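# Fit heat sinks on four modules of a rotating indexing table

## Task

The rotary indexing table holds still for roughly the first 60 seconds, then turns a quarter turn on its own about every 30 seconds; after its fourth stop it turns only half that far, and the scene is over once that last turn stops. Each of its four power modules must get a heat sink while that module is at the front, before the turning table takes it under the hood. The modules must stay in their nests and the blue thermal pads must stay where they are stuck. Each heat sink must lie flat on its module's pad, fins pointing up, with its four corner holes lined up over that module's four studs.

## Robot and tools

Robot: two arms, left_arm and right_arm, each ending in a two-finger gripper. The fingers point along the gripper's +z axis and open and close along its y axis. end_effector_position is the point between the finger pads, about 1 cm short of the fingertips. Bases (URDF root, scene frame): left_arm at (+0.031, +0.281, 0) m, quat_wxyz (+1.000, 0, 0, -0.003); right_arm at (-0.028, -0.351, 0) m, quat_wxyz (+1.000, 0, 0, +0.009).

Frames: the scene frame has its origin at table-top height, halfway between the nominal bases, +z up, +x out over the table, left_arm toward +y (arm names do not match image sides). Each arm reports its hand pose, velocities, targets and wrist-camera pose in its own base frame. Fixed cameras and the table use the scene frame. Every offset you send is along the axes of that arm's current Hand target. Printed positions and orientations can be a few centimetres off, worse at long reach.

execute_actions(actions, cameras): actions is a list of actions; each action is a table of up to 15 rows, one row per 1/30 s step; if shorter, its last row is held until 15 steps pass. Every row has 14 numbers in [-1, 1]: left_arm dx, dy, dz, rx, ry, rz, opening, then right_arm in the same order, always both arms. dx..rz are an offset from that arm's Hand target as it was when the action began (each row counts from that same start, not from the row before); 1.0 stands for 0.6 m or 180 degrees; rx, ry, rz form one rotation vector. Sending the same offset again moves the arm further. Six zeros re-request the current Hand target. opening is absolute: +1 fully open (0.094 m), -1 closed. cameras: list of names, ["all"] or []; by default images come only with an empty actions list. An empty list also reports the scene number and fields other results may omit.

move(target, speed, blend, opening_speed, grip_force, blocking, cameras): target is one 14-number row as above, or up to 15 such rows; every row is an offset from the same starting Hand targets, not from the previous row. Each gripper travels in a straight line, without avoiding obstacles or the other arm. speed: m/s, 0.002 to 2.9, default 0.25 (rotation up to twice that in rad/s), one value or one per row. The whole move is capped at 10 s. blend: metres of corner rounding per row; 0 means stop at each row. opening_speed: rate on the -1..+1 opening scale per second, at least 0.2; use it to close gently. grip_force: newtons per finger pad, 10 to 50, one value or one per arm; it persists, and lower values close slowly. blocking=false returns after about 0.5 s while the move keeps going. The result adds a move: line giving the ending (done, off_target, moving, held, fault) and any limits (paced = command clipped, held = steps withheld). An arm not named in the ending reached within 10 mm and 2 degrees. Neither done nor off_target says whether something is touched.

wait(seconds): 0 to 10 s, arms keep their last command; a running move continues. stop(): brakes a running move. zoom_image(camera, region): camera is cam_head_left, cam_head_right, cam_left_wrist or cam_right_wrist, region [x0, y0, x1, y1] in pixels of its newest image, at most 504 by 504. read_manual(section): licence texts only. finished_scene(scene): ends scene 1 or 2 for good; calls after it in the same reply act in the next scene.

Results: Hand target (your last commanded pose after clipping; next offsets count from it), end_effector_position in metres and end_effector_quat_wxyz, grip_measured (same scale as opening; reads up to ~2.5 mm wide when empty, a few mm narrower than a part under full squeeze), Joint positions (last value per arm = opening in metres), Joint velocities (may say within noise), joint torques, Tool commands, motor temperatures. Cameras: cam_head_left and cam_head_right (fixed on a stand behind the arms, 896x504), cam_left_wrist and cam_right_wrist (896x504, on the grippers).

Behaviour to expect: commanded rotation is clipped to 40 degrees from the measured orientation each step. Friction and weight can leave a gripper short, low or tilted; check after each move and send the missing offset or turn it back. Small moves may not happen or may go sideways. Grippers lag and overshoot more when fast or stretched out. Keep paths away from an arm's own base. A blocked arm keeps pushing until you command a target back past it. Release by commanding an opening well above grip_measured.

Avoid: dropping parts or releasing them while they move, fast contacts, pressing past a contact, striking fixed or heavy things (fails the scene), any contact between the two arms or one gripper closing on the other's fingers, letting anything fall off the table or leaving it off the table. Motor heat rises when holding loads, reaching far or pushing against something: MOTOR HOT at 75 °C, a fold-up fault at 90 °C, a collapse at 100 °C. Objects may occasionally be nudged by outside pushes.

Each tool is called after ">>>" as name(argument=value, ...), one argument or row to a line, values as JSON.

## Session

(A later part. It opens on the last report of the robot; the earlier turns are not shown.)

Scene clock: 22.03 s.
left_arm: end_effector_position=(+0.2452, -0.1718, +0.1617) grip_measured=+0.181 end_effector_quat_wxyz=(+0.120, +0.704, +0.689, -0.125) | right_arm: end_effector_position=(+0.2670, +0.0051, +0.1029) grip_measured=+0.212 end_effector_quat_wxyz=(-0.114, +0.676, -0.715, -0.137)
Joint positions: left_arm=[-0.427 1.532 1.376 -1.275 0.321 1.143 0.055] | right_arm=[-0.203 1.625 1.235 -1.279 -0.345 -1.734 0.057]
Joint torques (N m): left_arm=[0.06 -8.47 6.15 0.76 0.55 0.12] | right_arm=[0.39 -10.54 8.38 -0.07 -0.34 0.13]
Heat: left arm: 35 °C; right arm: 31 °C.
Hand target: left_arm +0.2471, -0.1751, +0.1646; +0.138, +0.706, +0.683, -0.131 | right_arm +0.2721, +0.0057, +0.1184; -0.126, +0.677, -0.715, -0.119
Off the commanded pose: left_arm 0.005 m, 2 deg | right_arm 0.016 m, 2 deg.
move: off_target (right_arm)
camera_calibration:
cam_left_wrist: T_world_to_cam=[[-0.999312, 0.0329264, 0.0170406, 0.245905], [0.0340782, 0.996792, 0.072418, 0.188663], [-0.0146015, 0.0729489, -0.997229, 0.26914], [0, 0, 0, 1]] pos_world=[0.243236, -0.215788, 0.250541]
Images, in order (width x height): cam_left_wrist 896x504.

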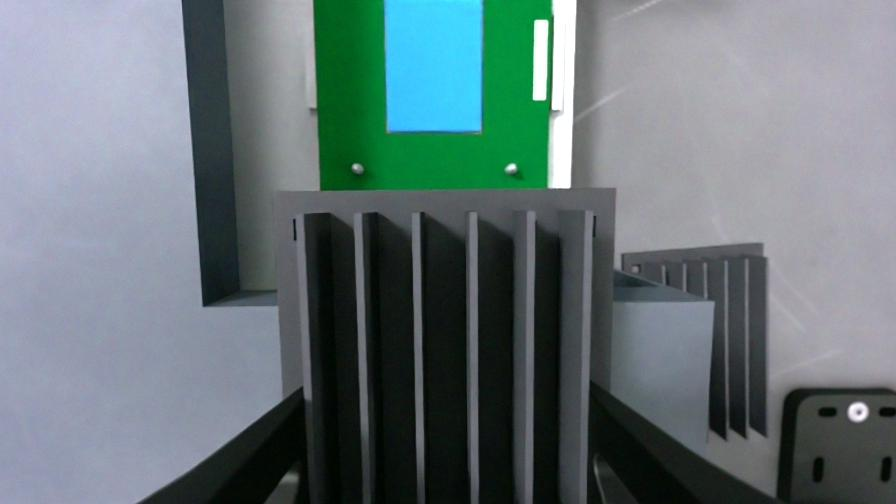

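>>> move(
  target=[
    [-0.1745,0.0055,0.0703,-0.0023,-0.0019,0.0011,0.1,0,0,0,0,0,0,0.1],
    [-0.1247,0.0033,0.1940,-0.0023,-0.0019,0.0011,0.1,0,0,0,0,0,0,0.1],
  ],
  speed=0.15,
  blend=[0.01,0],
  cameras=["all"],
)

>>> zoom_image(
  camera="cam_left_wrist",
  region=[250, 160, 640, 400],
)

>>> zoom_image(
  camera="cam_head_right",
  region=[290, 310, 420, 410],
)

>>> zoom_image(
  camera="cam_head_left",
  region=[290, 310, 420, 410],
)

Scene clock: 25.60 s.
left_arm: end_effector_position=(+0.2440, -0.2850, +0.0885) grip_measured=+0.181 end_effector_quat_wxyz=(+0.137, +0.708, +0.680, -0.132) | right_arm: end_effector_position=(+0.2670, +0.0051, +0.1029) grip_measured=+0.212 end_effector_quat_wxyz=(-0.114, +0.676, -0.715, -0.137)
Joint positions: left_arm=[-0.733 1.733 1.282 -0.857 0.283 0.841 0.055] | right_arm=[-0.203 1.625 1.235 -1.279 -0.345 -1.734 0.057]
Joint torques (N m): left_arm=[-0.61 -8.85 6.34 1.1 0.17 -0.14] | right_arm=[0.36 -10.52 8.32 -0.08 -0.34 0.15]
Heat: left arm: 35 °C; right arm: 32 °C.
Hand target: left_arm +0.2470, -0.2879, +0.0846; +0.143, +0.706, +0.681, -0.130 | right_arm +0.2721, +0.0057, +0.1184; -0.126, +0.677, -0.715, -0.119
Off the commanded pose: left_arm 0.006 m, 1 deg | right_arm 0.016 m, 2 deg.
move: off_target (right_arm)
camera_calibration:
cam_left_wrist: T_world_to_cam=[[-0.998746, 0.0500441, -0.00131899, 0.25602], [0.0499569, 0.998016, 0.0383182, 0.306262], [0.00323397, 0.0382042, -0.999265, 0.190442], [0, 0, 0, 1]] pos_world=[0.239783, -0.325742, 0.178904]
cam_right_wrist: T_world_to_cam=[[0.997438, -0.0457534, -0.0549891, -0.259644], [-0.04146, -0.996182, 0.0768324, 0.0462221], [-0.0582945, -0.0743557, -0.995526, 0.209015], [0, 0, 0, 1]] pos_world=[0.273079, 0.0497075, 0.190251]

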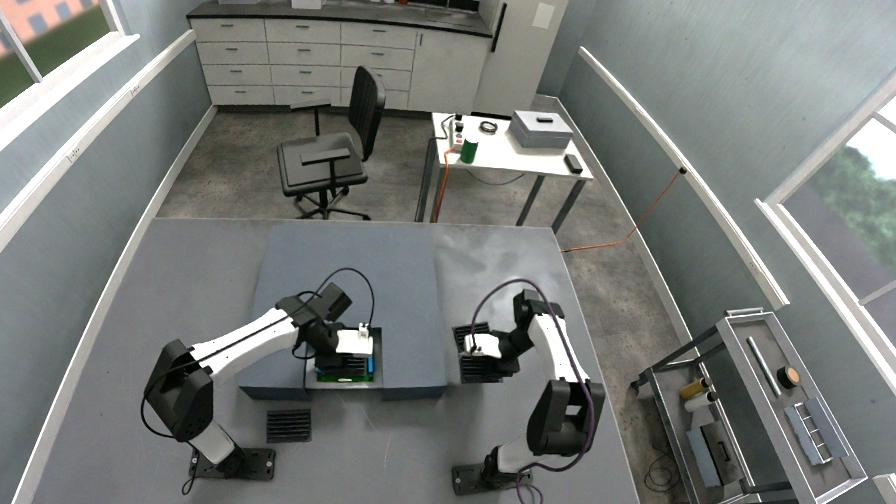

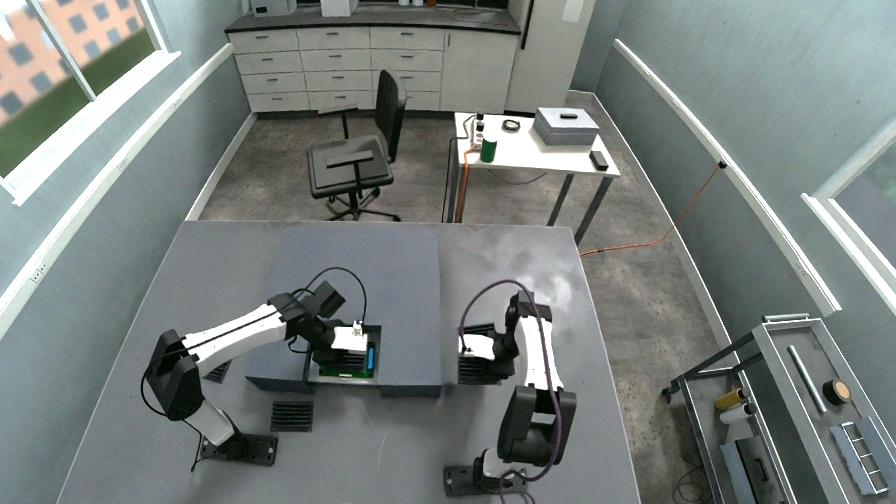

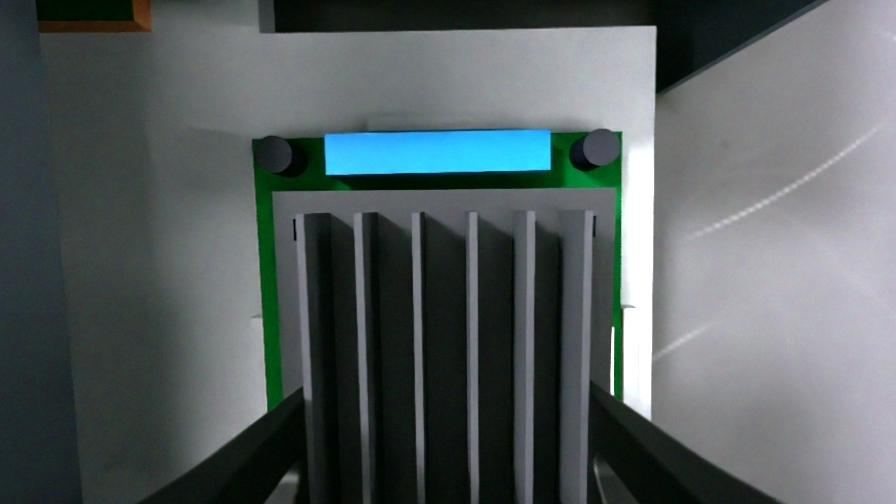

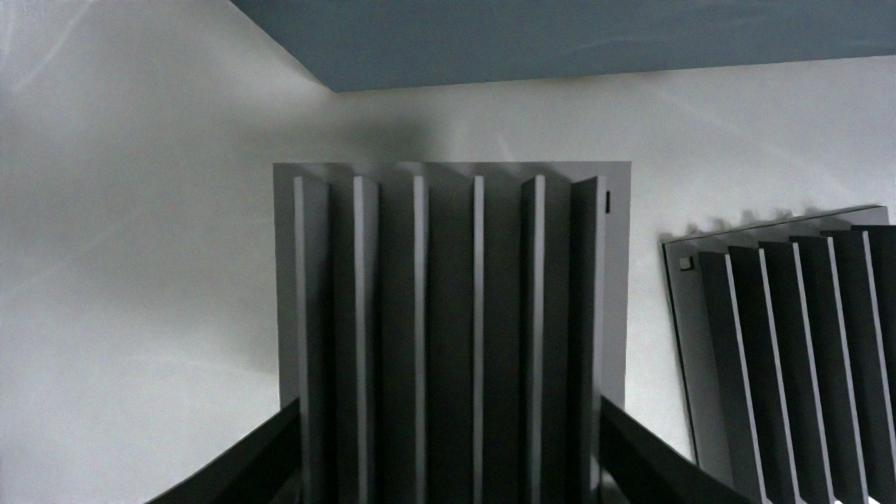

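Scaled by 1.292 from the camera's 896x504 image, which has a finer 1280x720 frame.

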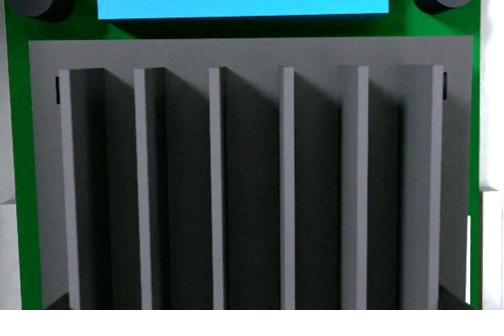

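Scaled by 3.877 from the camera's 896x504 image, which has a finer 1280x720 frame.

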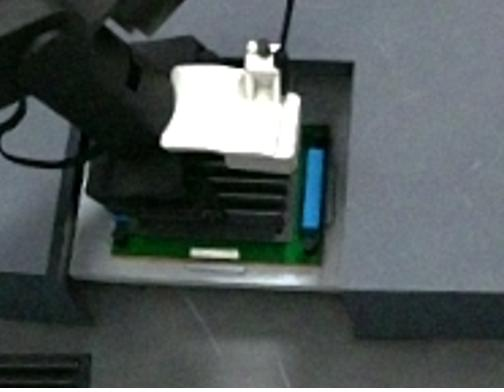

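Scaled by 3.877 from the camera's 896x504 image, which has a finer 1280x720 frame.

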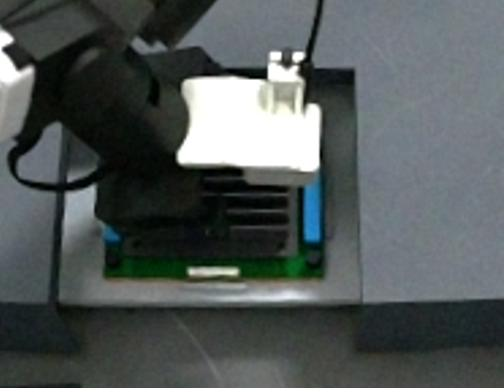

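>>> move(
  target=[0.0012,0.0018,0.0228,0.0024,0.0089,-0.0026,0.1,0,0,0,0,0,0,0.1],
  speed=0.1,
  cameras=["cam_head_left","cam_head_right","cam_left_wrist"],
)

>>> zoom_image(
  camera="cam_left_wrist",
  region=[250, 100, 640, 400],
)

>>> zoom_image(
  camera="cam_head_left",
  region=[300, 330, 400, 400],
)

Scene clock: 29.23 s.
left_arm: end_effector_position=(+0.2435, -0.2875, +0.0761) grip_measured=+0.181 end_effector_quat_wxyz=(+0.124, +0.707, +0.684, -0.129) | right_arm: end_effector_position=(+0.2670, +0.0051, +0.1029) grip_measured=+0.212 end_effector_quat_wxyz=(-0.114, +0.676, -0.715, -0.137)
Joint positions: left_arm=[-0.744 1.769 1.282 -0.845 0.271 0.828 0.055] | right_arm=[-0.203 1.625 1.235 -1.279 -0.345 -1.734 0.057]
Joint torques (N m): left_arm=[-0.96 -8.29 7.23 1.07 0.09 -0.18] | right_arm=[0.42 -10.61 8.35 -0.09 -0.32 0.16]
Heat: left arm: 35 °C; right arm: 32 °C.
Hand target: left_arm +0.2482, -0.2925, +0.0718; +0.130, +0.706, +0.686, -0.123 | right_arm +0.2721, +0.0057, +0.1184; -0.126, +0.677, -0.715, -0.119
Off the commanded pose: left_arm 0.008 m, 1 deg | right_arm 0.016 m, 2 deg.
move: off_target (right_arm)
camera_calibration:
cam_left_wrist: T_world_to_cam=[[-0.998873, 0.0451727, 0.0145944, 0.253074], [0.0459945, 0.997016, 0.0619943, 0.308116], [-0.0117504, 0.0625956, -0.99797, 0.188612], [0, 0, 0, 1]] pos_world=[0.240833, -0.330435, 0.165434]
Images, in order (width x height): cam_head_left 896x504, cam_head_right 896x504, cam_left_wrist 896x504.

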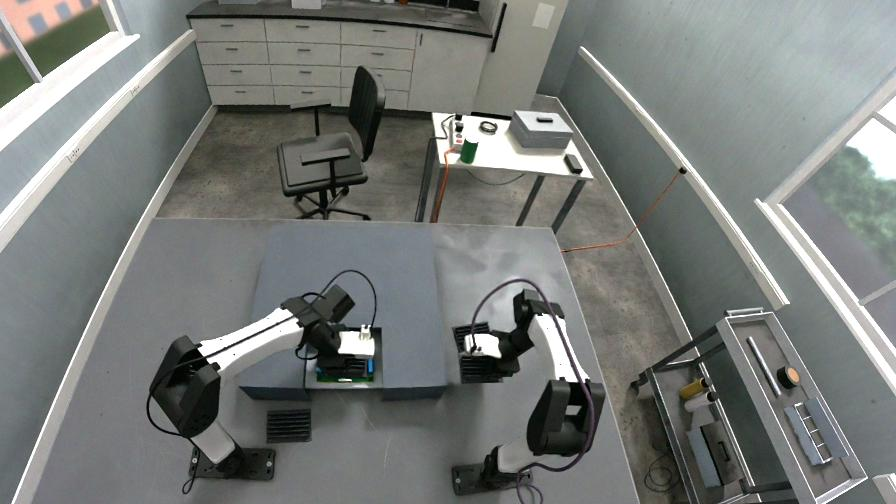

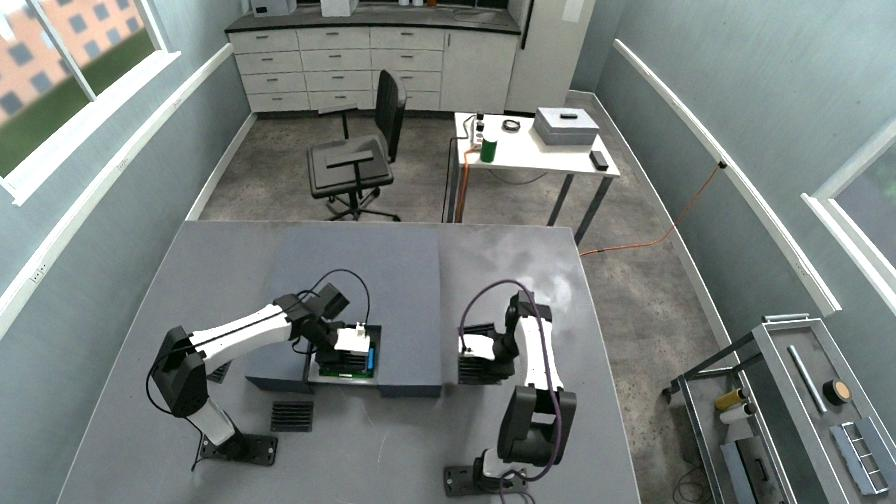

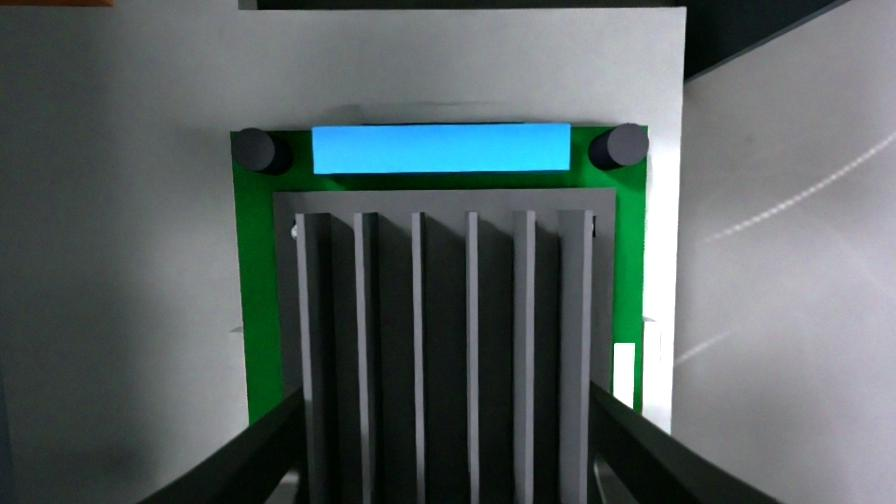

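Scaled by 1.292 from the camera's 896x504 image, which has a finer 1280x720 frame.

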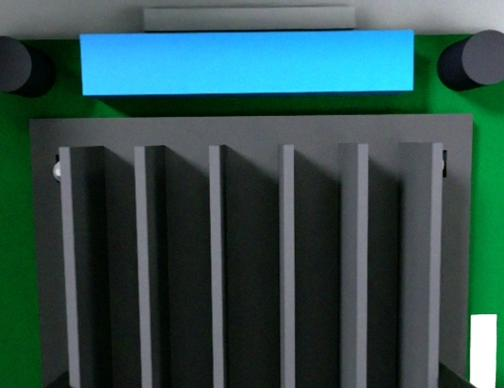

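Scaled by 5.040 from the camera's 896x504 image, which has a finer 1280x720 frame.

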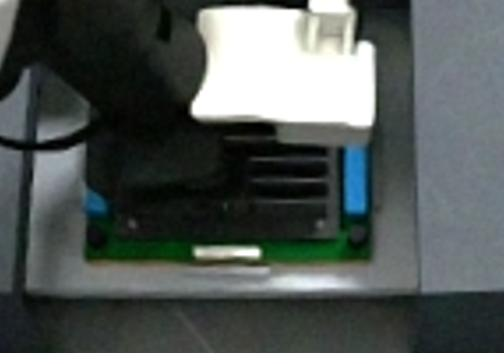

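>>> zoom_image(
  camera="cam_left_wrist",
  region=[270, 190, 330, 270],
)

>>> zoom_image(
  camera="cam_left_wrist",
  region=[570, 190, 630, 270],
)

>>> zoom_image(
  camera="cam_head_left",
  region=[318, 360, 378, 390],
)

>>> zoom_image(
  camera="cam_head_right",
  region=[318, 358, 378, 388],
)

Scaled by 6.300 from the camera's 896x504 image, which has a finer 1280x720 frame.

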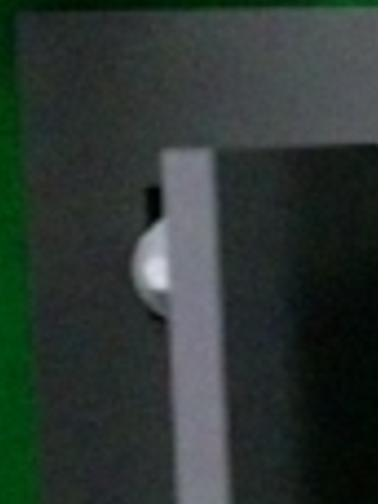

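Scaled by 6.300 from the camera's 896x504 image, which has a finer 1280x720 frame.

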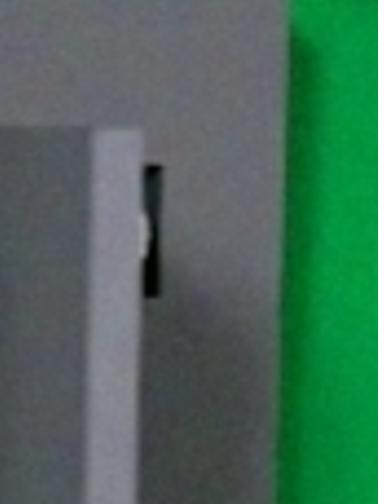

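Scaled by 8.400 from the camera's 896x504 image, which has a finer 1280x720 frame.

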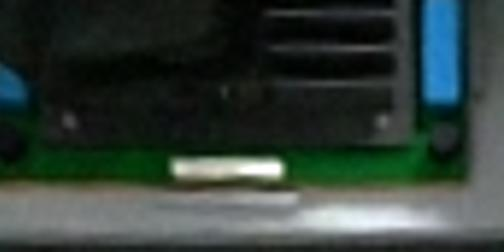

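Scaled by 8.400 from the camera's 896x504 image, which has a finer 1280x720 frame.

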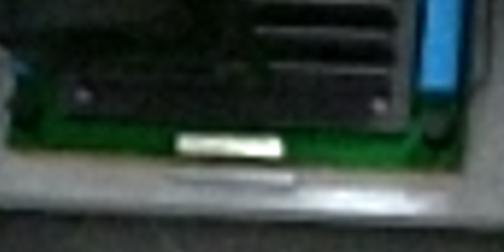

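>>> move(
  target=[0.0030,0.0010,0.0060,-0.0025,0.0016,-0.0017,0.1,0,0,0,0,0,0,0.1],
  speed=0.05,
  cameras=["cam_left_wrist"],
)

>>> zoom_image(
  camera="cam_left_wrist",
  region=[270, 190, 330, 270],
)

>>> zoom_image(
  camera="cam_left_wrist",
  region=[570, 190, 630, 270],
)

Scene clock: 30.90 s.
left_arm: end_effector_position=(+0.2437, -0.2877, +0.0759) grip_measured=+0.181 end_effector_quat_wxyz=(+0.124, +0.706, +0.685, -0.127) | right_arm: end_effector_position=(+0.2670, +0.0051, +0.1029) grip_measured=+0.212 end_effector_quat_wxyz=(-0.114, +0.676, -0.715, -0.137)
Joint positions: left_arm=[-0.746 1.769 1.282 -0.843 0.266 0.822 0.055] | right_arm=[-0.203 1.625 1.235 -1.279 -0.345 -1.734 0.057]
Joint torques (N m): left_arm=[-0.95 -8.13 5.93 1.25 0.03 -0.22] | right_arm=[0.39 -10.54 8.38 -0.09 -0.31 0.16]
Heat: left arm: 35 °C; right arm: 33 °C.
Hand target: left_arm +0.2490, -0.2920, +0.0678; +0.131, +0.703, +0.688, -0.119 | right_arm +0.2721, +0.0057, +0.1184; -0.126, +0.677, -0.715, -0.119
Off the commanded pose: left_arm 0.011 m, 1 deg | right_arm 0.016 m, 2 deg.
move: off_target (left_arm, right_arm)
camera_calibration:
cam_left_wrist: T_world_to_cam=[[-0.999073, 0.0412975, 0.0121432, 0.252462], [0.0419993, 0.997019, 0.0647281, 0.309151], [-0.00943393, 0.0651782, -0.997829, 0.188618], [0, 0, 0, 1]] pos_world=[0.241023, -0.330949, 0.165132]
Images, in order (width x height): cam_left_wrist 896x504.

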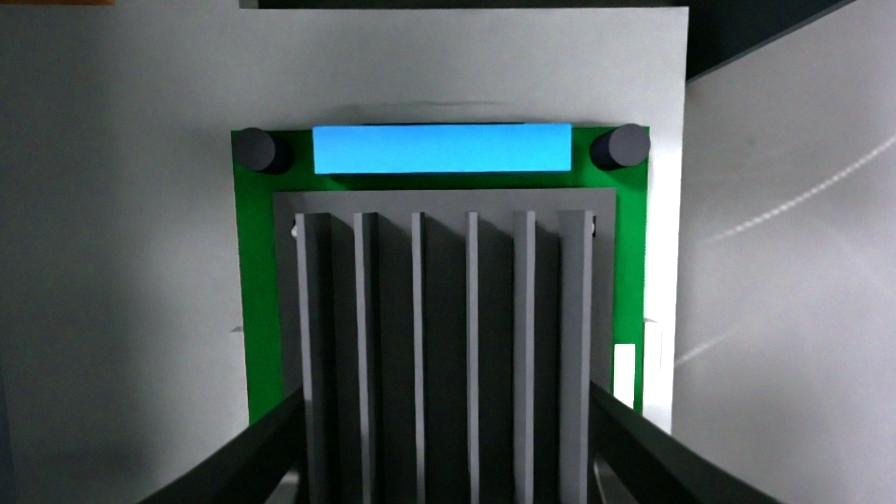

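Scaled by 6.300 from the camera's 896x504 image, which has a finer 1280x720 frame.

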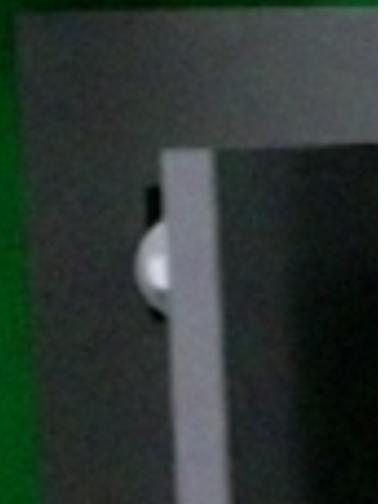

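Scaled by 6.300 from the camera's 896x504 image, which has a finer 1280x720 frame.

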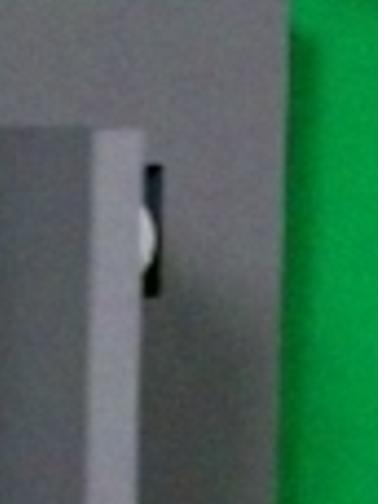

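>>> move(
  target=[0.0040,0.0005,0.0092,0,0,0,0.1,0,0,0,0,0,0,0.1],
  speed=0.05,
  cameras=["cam_left_wrist"],
)

>>> zoom_image(
  camera="cam_left_wrist",
  region=[270, 190, 330, 270],
)

>>> zoom_image(
  camera="cam_left_wrist",
  region=[570, 190, 630, 270],
)

Scene clock: 31.80 s.
left_arm: end_effector_position=(+0.2438, -0.2878, +0.0756) grip_measured=+0.181 end_effector_quat_wxyz=(+0.124, +0.706, +0.685, -0.127) | right_arm: end_effector_position=(+0.2670, +0.0051, +0.1029) grip_measured=+0.212 end_effector_quat_wxyz=(-0.114, +0.676, -0.715, -0.137)
Joint positions: left_arm=[-0.746 1.769 1.281 -0.841 0.266 0.822 0.055] | right_arm=[-0.203 1.625 1.235 -1.279 -0.345 -1.734 0.057]
Joint torques (N m): left_arm=[-0.79 -7.5 4.46 1.45 0.03 -0.18] | right_arm=[0.35 -10.61 8.36 -0.08 -0.33 0.15]
Heat: left arm: 35 °C; right arm: 33 °C.
Hand target: left_arm +0.2494, -0.2917, +0.0618; +0.131, +0.703, +0.688, -0.119 | right_arm +0.2721, +0.0057, +0.1184; -0.126, +0.677, -0.715, -0.119
Off the commanded pose: left_arm 0.015 m, 1 deg | right_arm 0.016 m, 2 deg.
move: off_target (left_arm, right_arm)
camera_calibration:
cam_left_wrist: T_world_to_cam=[[-0.999082, 0.0412405, 0.0116136, 0.252534], [0.0419027, 0.99706, 0.0641531, 0.3093], [-0.00893379, 0.0645808, -0.997872, 0.188006], [0, 0, 0, 1]] pos_world=[0.241021, -0.330947, 0.164831]
Images, in order (width x height): cam_left_wrist 896x504.

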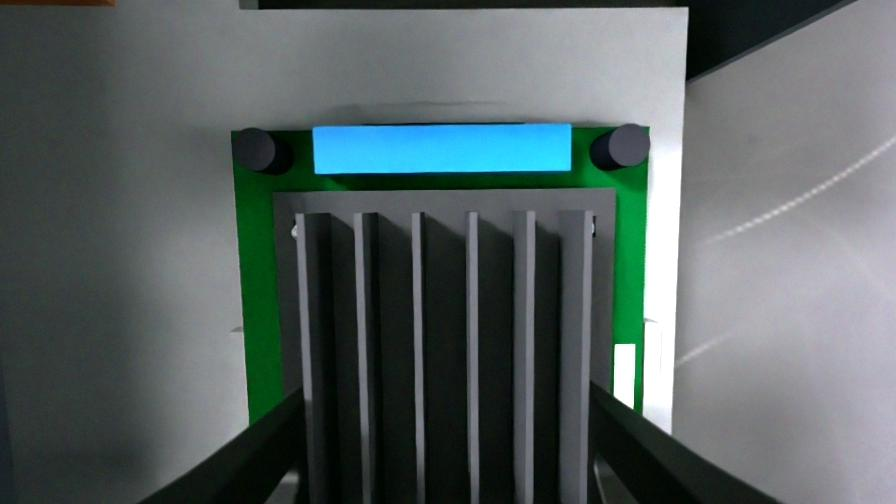

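Scaled by 6.300 from the camera's 896x504 image, which has a finer 1280x720 frame.

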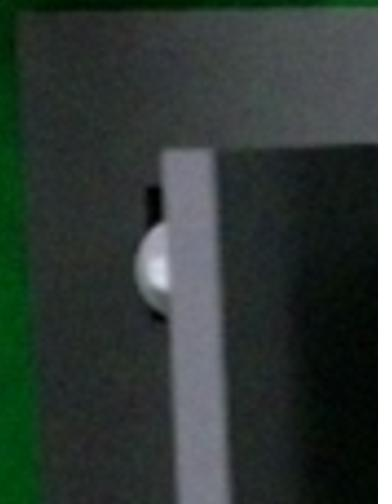

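Scaled by 6.300 from the camera's 896x504 image, which has a finer 1280x720 frame.

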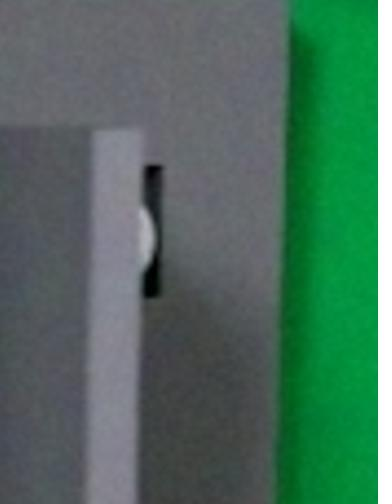

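>>> move(
  target=[
    [-0.0040,-0.0005,-0.0092,0,0,0,0.1,0,0,0,0,0,0,0.1],
    [-0.0040,-0.0005,-0.0092,0,0,0,0.5,0,0,0,0,0,0,0.1],
  ],
  speed=0.1,
  opening_speed=1,
  cameras=["cam_left_wrist","cam_head_left","cam_head_right"],
)

>>> zoom_image(
  camera="cam_left_wrist",
  region=[250, 100, 640, 400],
)

>>> zoom_image(
  camera="cam_head_left",
  region=[318, 350, 378, 390],
)

Scene clock: 35.23 s.
left_arm: end_effector_position=(+0.2483, -0.2915, +0.0762) grip_measured=+0.497 end_effector_quat_wxyz=(+0.136, +0.705, +0.684, -0.126) | right_arm: end_effector_position=(+0.2670, +0.0051, +0.1029) grip_measured=+0.212 end_effector_quat_wxyz=(-0.114, +0.676, -0.715, -0.137)
Joint positions: left_arm=[-0.746 1.771 1.281 -0.816 0.264 0.819 0.07] | right_arm=[-0.203 1.625 1.235 -1.279 -0.345 -1.734 0.057]
Joint torques (N m): left_arm=[-0.95 -8.32 6.13 0.98 0.06 -0.16] | right_arm=[0.31 -10.54 8.31 -0.08 -0.34 0.15]
Motor temperatures (°C): left_arm=[26 33 35 30 23 27 28] | right_arm=[26 31 33 28 23 23 24]
Heat: left arm: 35 °C; right arm: 33 °C.
Hand target: left_arm +0.2489, -0.2920, +0.0676; +0.130, +0.703, +0.688, -0.119 | right_arm +0.2721, +0.0057, +0.1184; -0.126, +0.677, -0.715, -0.119
Off the commanded pose: left_arm 0.009 m, 1 deg | right_arm 0.016 m, 2 deg.
move: off_target (right_arm)
camera_calibration:
cam_left_wrist: T_world_to_cam=[[-0.999259, 0.0380236, -0.00596727, 0.257647], [0.0376728, 0.998002, 0.0507284, 0.315116], [0.00788422, 0.0504661, -0.998695, 0.180685], [0, 0, 0, 1]] pos_world=[0.24416, -0.333402, 0.166002]
Images, in order (width x height): cam_head_left 896x504, cam_head_right 896x504, cam_left_wrist 896x504.

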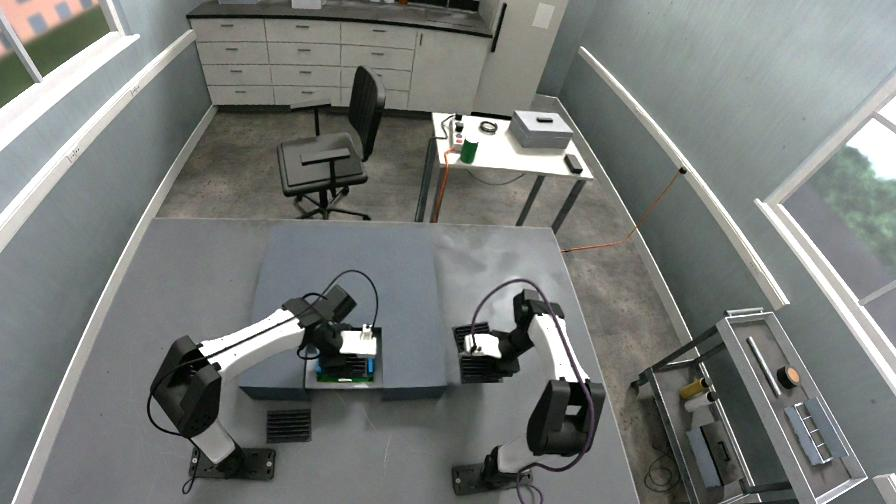

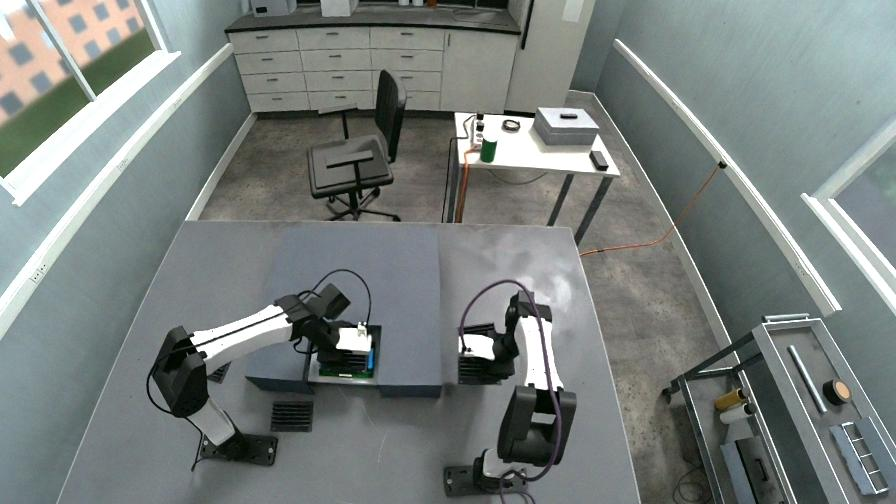

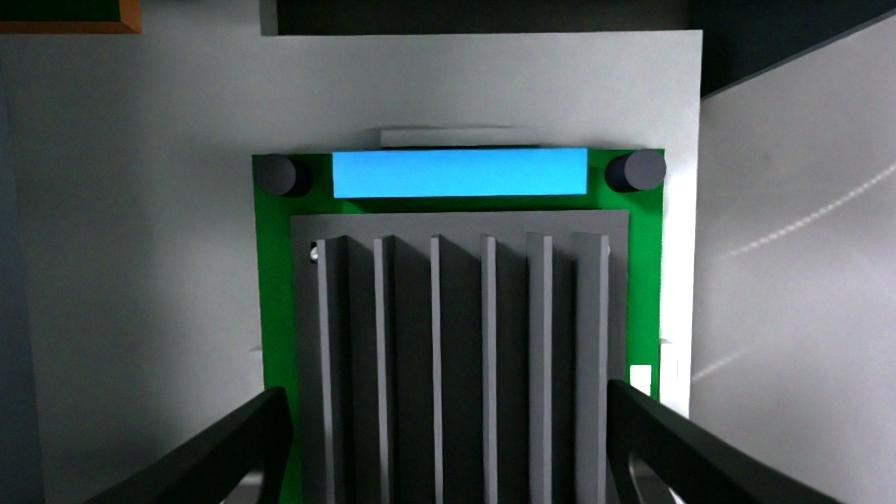

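Scaled by 1.292 from the camera's 896x504 image, which has a finer 1280x720 frame.

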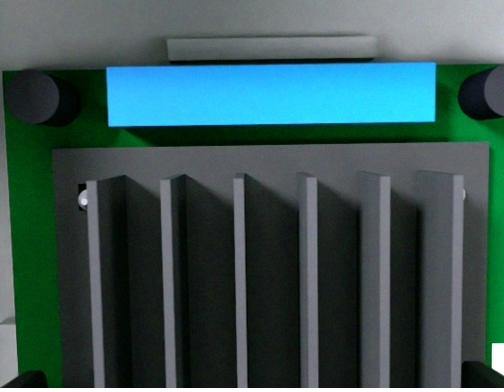

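Scaled by 8.400 from the camera's 896x504 image, which has a finer 1280x720 frame.

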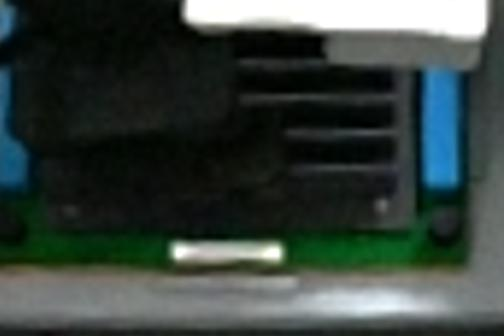

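>>> zoom_image(
  camera="cam_left_wrist",
  region=[285, 205, 345, 285],
)

>>> zoom_image(
  camera="cam_left_wrist",
  region=[580, 205, 640, 285],
)

Scaled by 6.300 from the camera's 896x504 image, which has a finer 1280x720 frame.

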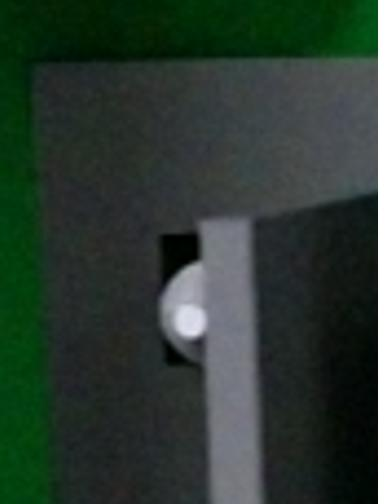

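Scaled by 6.300 from the camera's 896x504 image, which has a finer 1280x720 frame.

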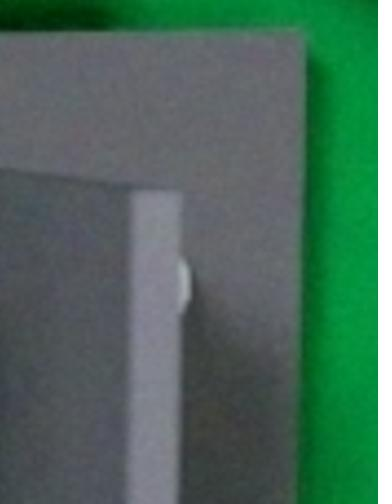

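>>> move(
  target=[-0.0555,0,-0.139,0,0,0,0.5,0,0,0,0,0,0,0.1],
  speed=0.2,
  cameras=["all"],
)

>>> zoom_image(
  camera="cam_left_wrist",
  region=[300, 150, 600, 450],
)

>>> zoom_image(
  camera="cam_head_left",
  region=[310, 340, 380, 390],
)

Scene clock: 37.27 s.
left_arm: end_effector_position=(+0.2449, -0.2925, +0.1429) grip_measured=+0.497 end_effector_quat_wxyz=(+0.115, +0.705, +0.688, -0.127) | right_arm: end_effector_position=(+0.2670, +0.0051, +0.1029) grip_measured=+0.212 end_effector_quat_wxyz=(-0.114, +0.676, -0.715, -0.137)
Joint positions: left_arm=[-0.755 1.771 1.557 -1.131 0.263 0.81 0.07] | right_arm=[-0.203 1.625 1.235 -1.279 -0.345 -1.734 0.057]
Joint torques (N m): left_arm=[-0.88 -12 10.25 0.59 0.06 -0.17] | right_arm=[0.32 -10.54 8.27 -0.08 -0.33 0.14]
Heat: left arm: 35 °C; right arm: 34 °C.
Hand target: left_arm +0.2471, -0.2942, +0.1574; +0.131, +0.703, +0.688, -0.119 | right_arm +0.2721, +0.0057, +0.1184; -0.126, +0.677, -0.715, -0.119
Off the commanded pose: left_arm 0.015 m, 2 deg | right_arm 0.016 m, 2 deg.
move: off_target (left_arm, right_arm)
camera_calibration:
cam_left_wrist: T_world_to_cam=[[-0.998963, 0.0375638, 0.0257183, 0.249916], [0.0394473, 0.99624, 0.0771385, 0.308167], [-0.0227239, 0.078073, -0.996689, 0.262622], [0, 0, 0, 1]] pos_world=[0.243468, -0.3369, 0.231554]
cam_right_wrist: T_world_to_cam=[[0.997438, -0.0457534, -0.0549891, -0.259644], [-0.04146, -0.996182, 0.0768324, 0.0462221], [-0.0582945, -0.0743557, -0.995526, 0.209015], [0, 0, 0, 1]] pos_world=[0.273079, 0.0497075, 0.190251]

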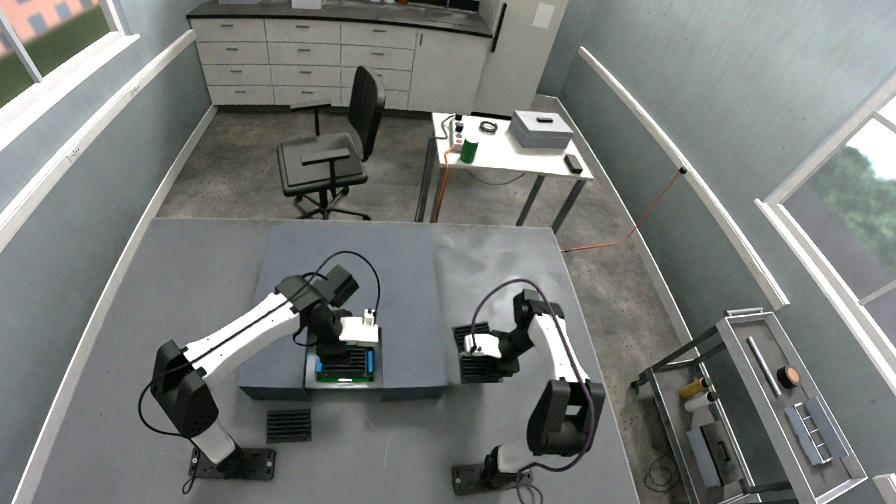

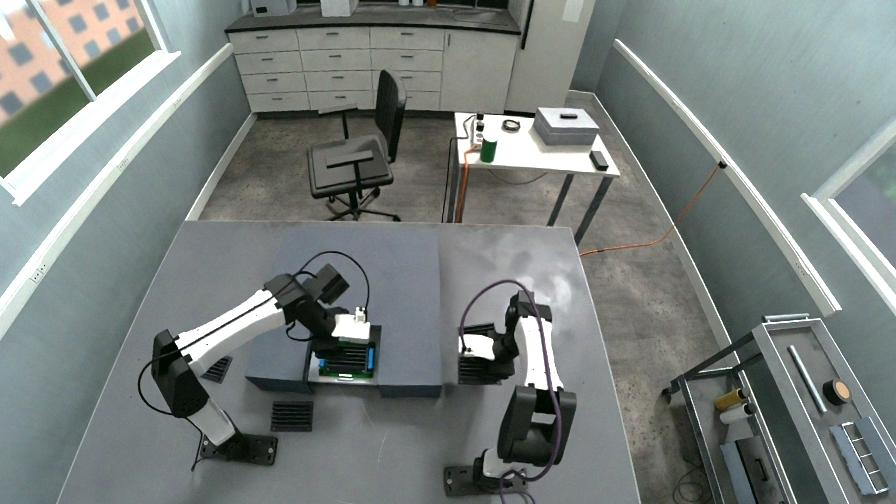

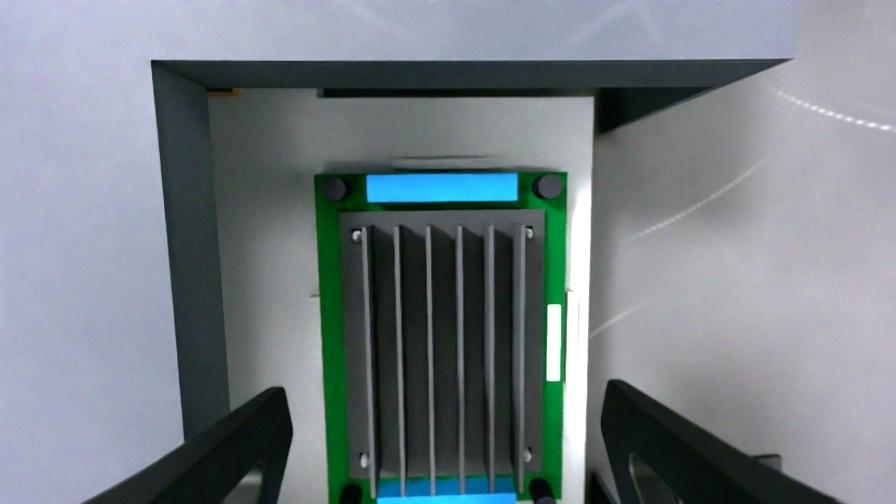

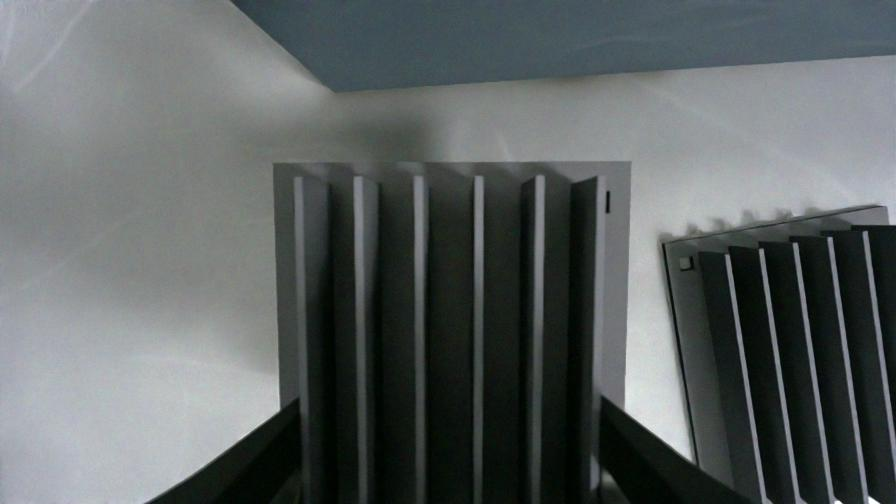

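Scaled by 1.680 from the camera's 896x504 image, which has a finer 1280x720 frame.

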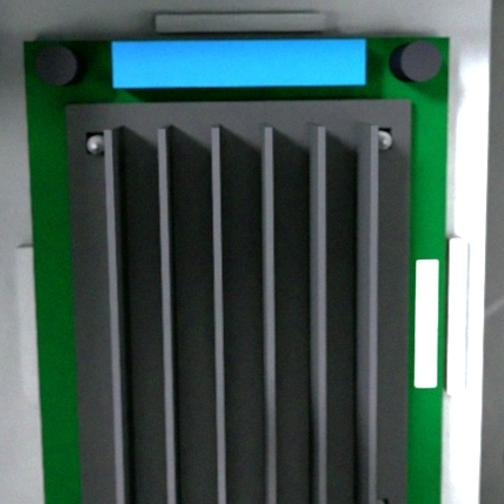

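Scaled by 7.200 from the camera's 896x504 image, which has a finer 1280x720 frame.

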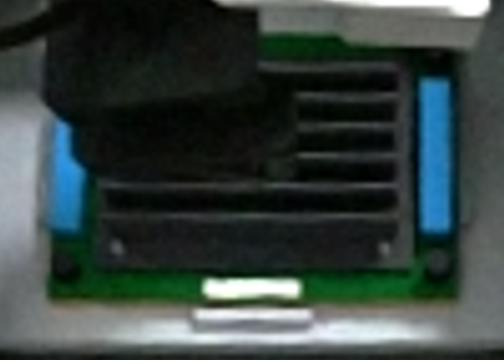

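>>> zoom_image(
  camera="cam_left_wrist",
  region=[335, 205, 375, 255],
)

>>> zoom_image(
  camera="cam_left_wrist",
  region=[515, 205, 555, 255],
)

>>> zoom_image(
  camera="cam_left_wrist",
  region=[340, 440, 380, 490],
)

>>> zoom_image(
  camera="cam_left_wrist",
  region=[515, 440, 555, 490],
)

Scaled by 10.080 from the camera's 896x504 image, which has a finer 1280x720 frame.

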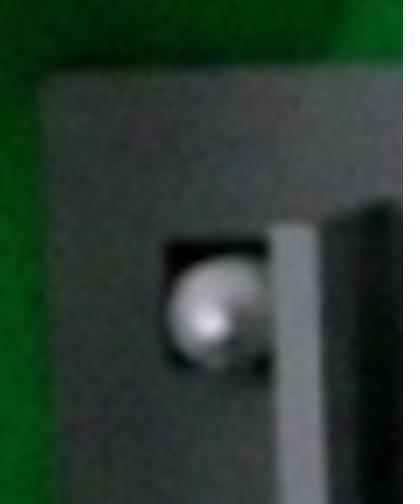

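Scaled by 10.080 from the camera's 896x504 image, which has a finer 1280x720 frame.

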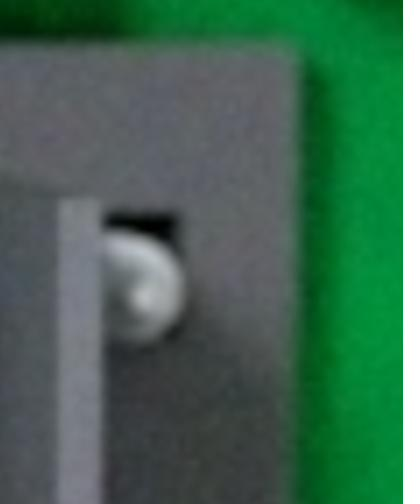

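Scaled by 10.080 from the camera's 896x504 image, which has a finer 1280x720 frame.

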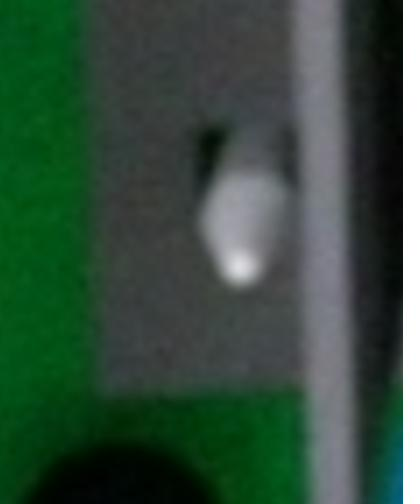

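Scaled by 10.080 from the camera's 896x504 image, which has a finer 1280x720 frame.

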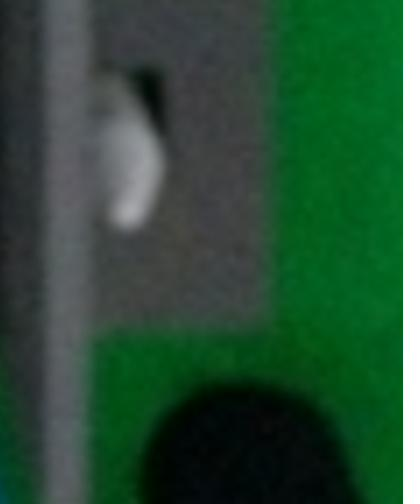

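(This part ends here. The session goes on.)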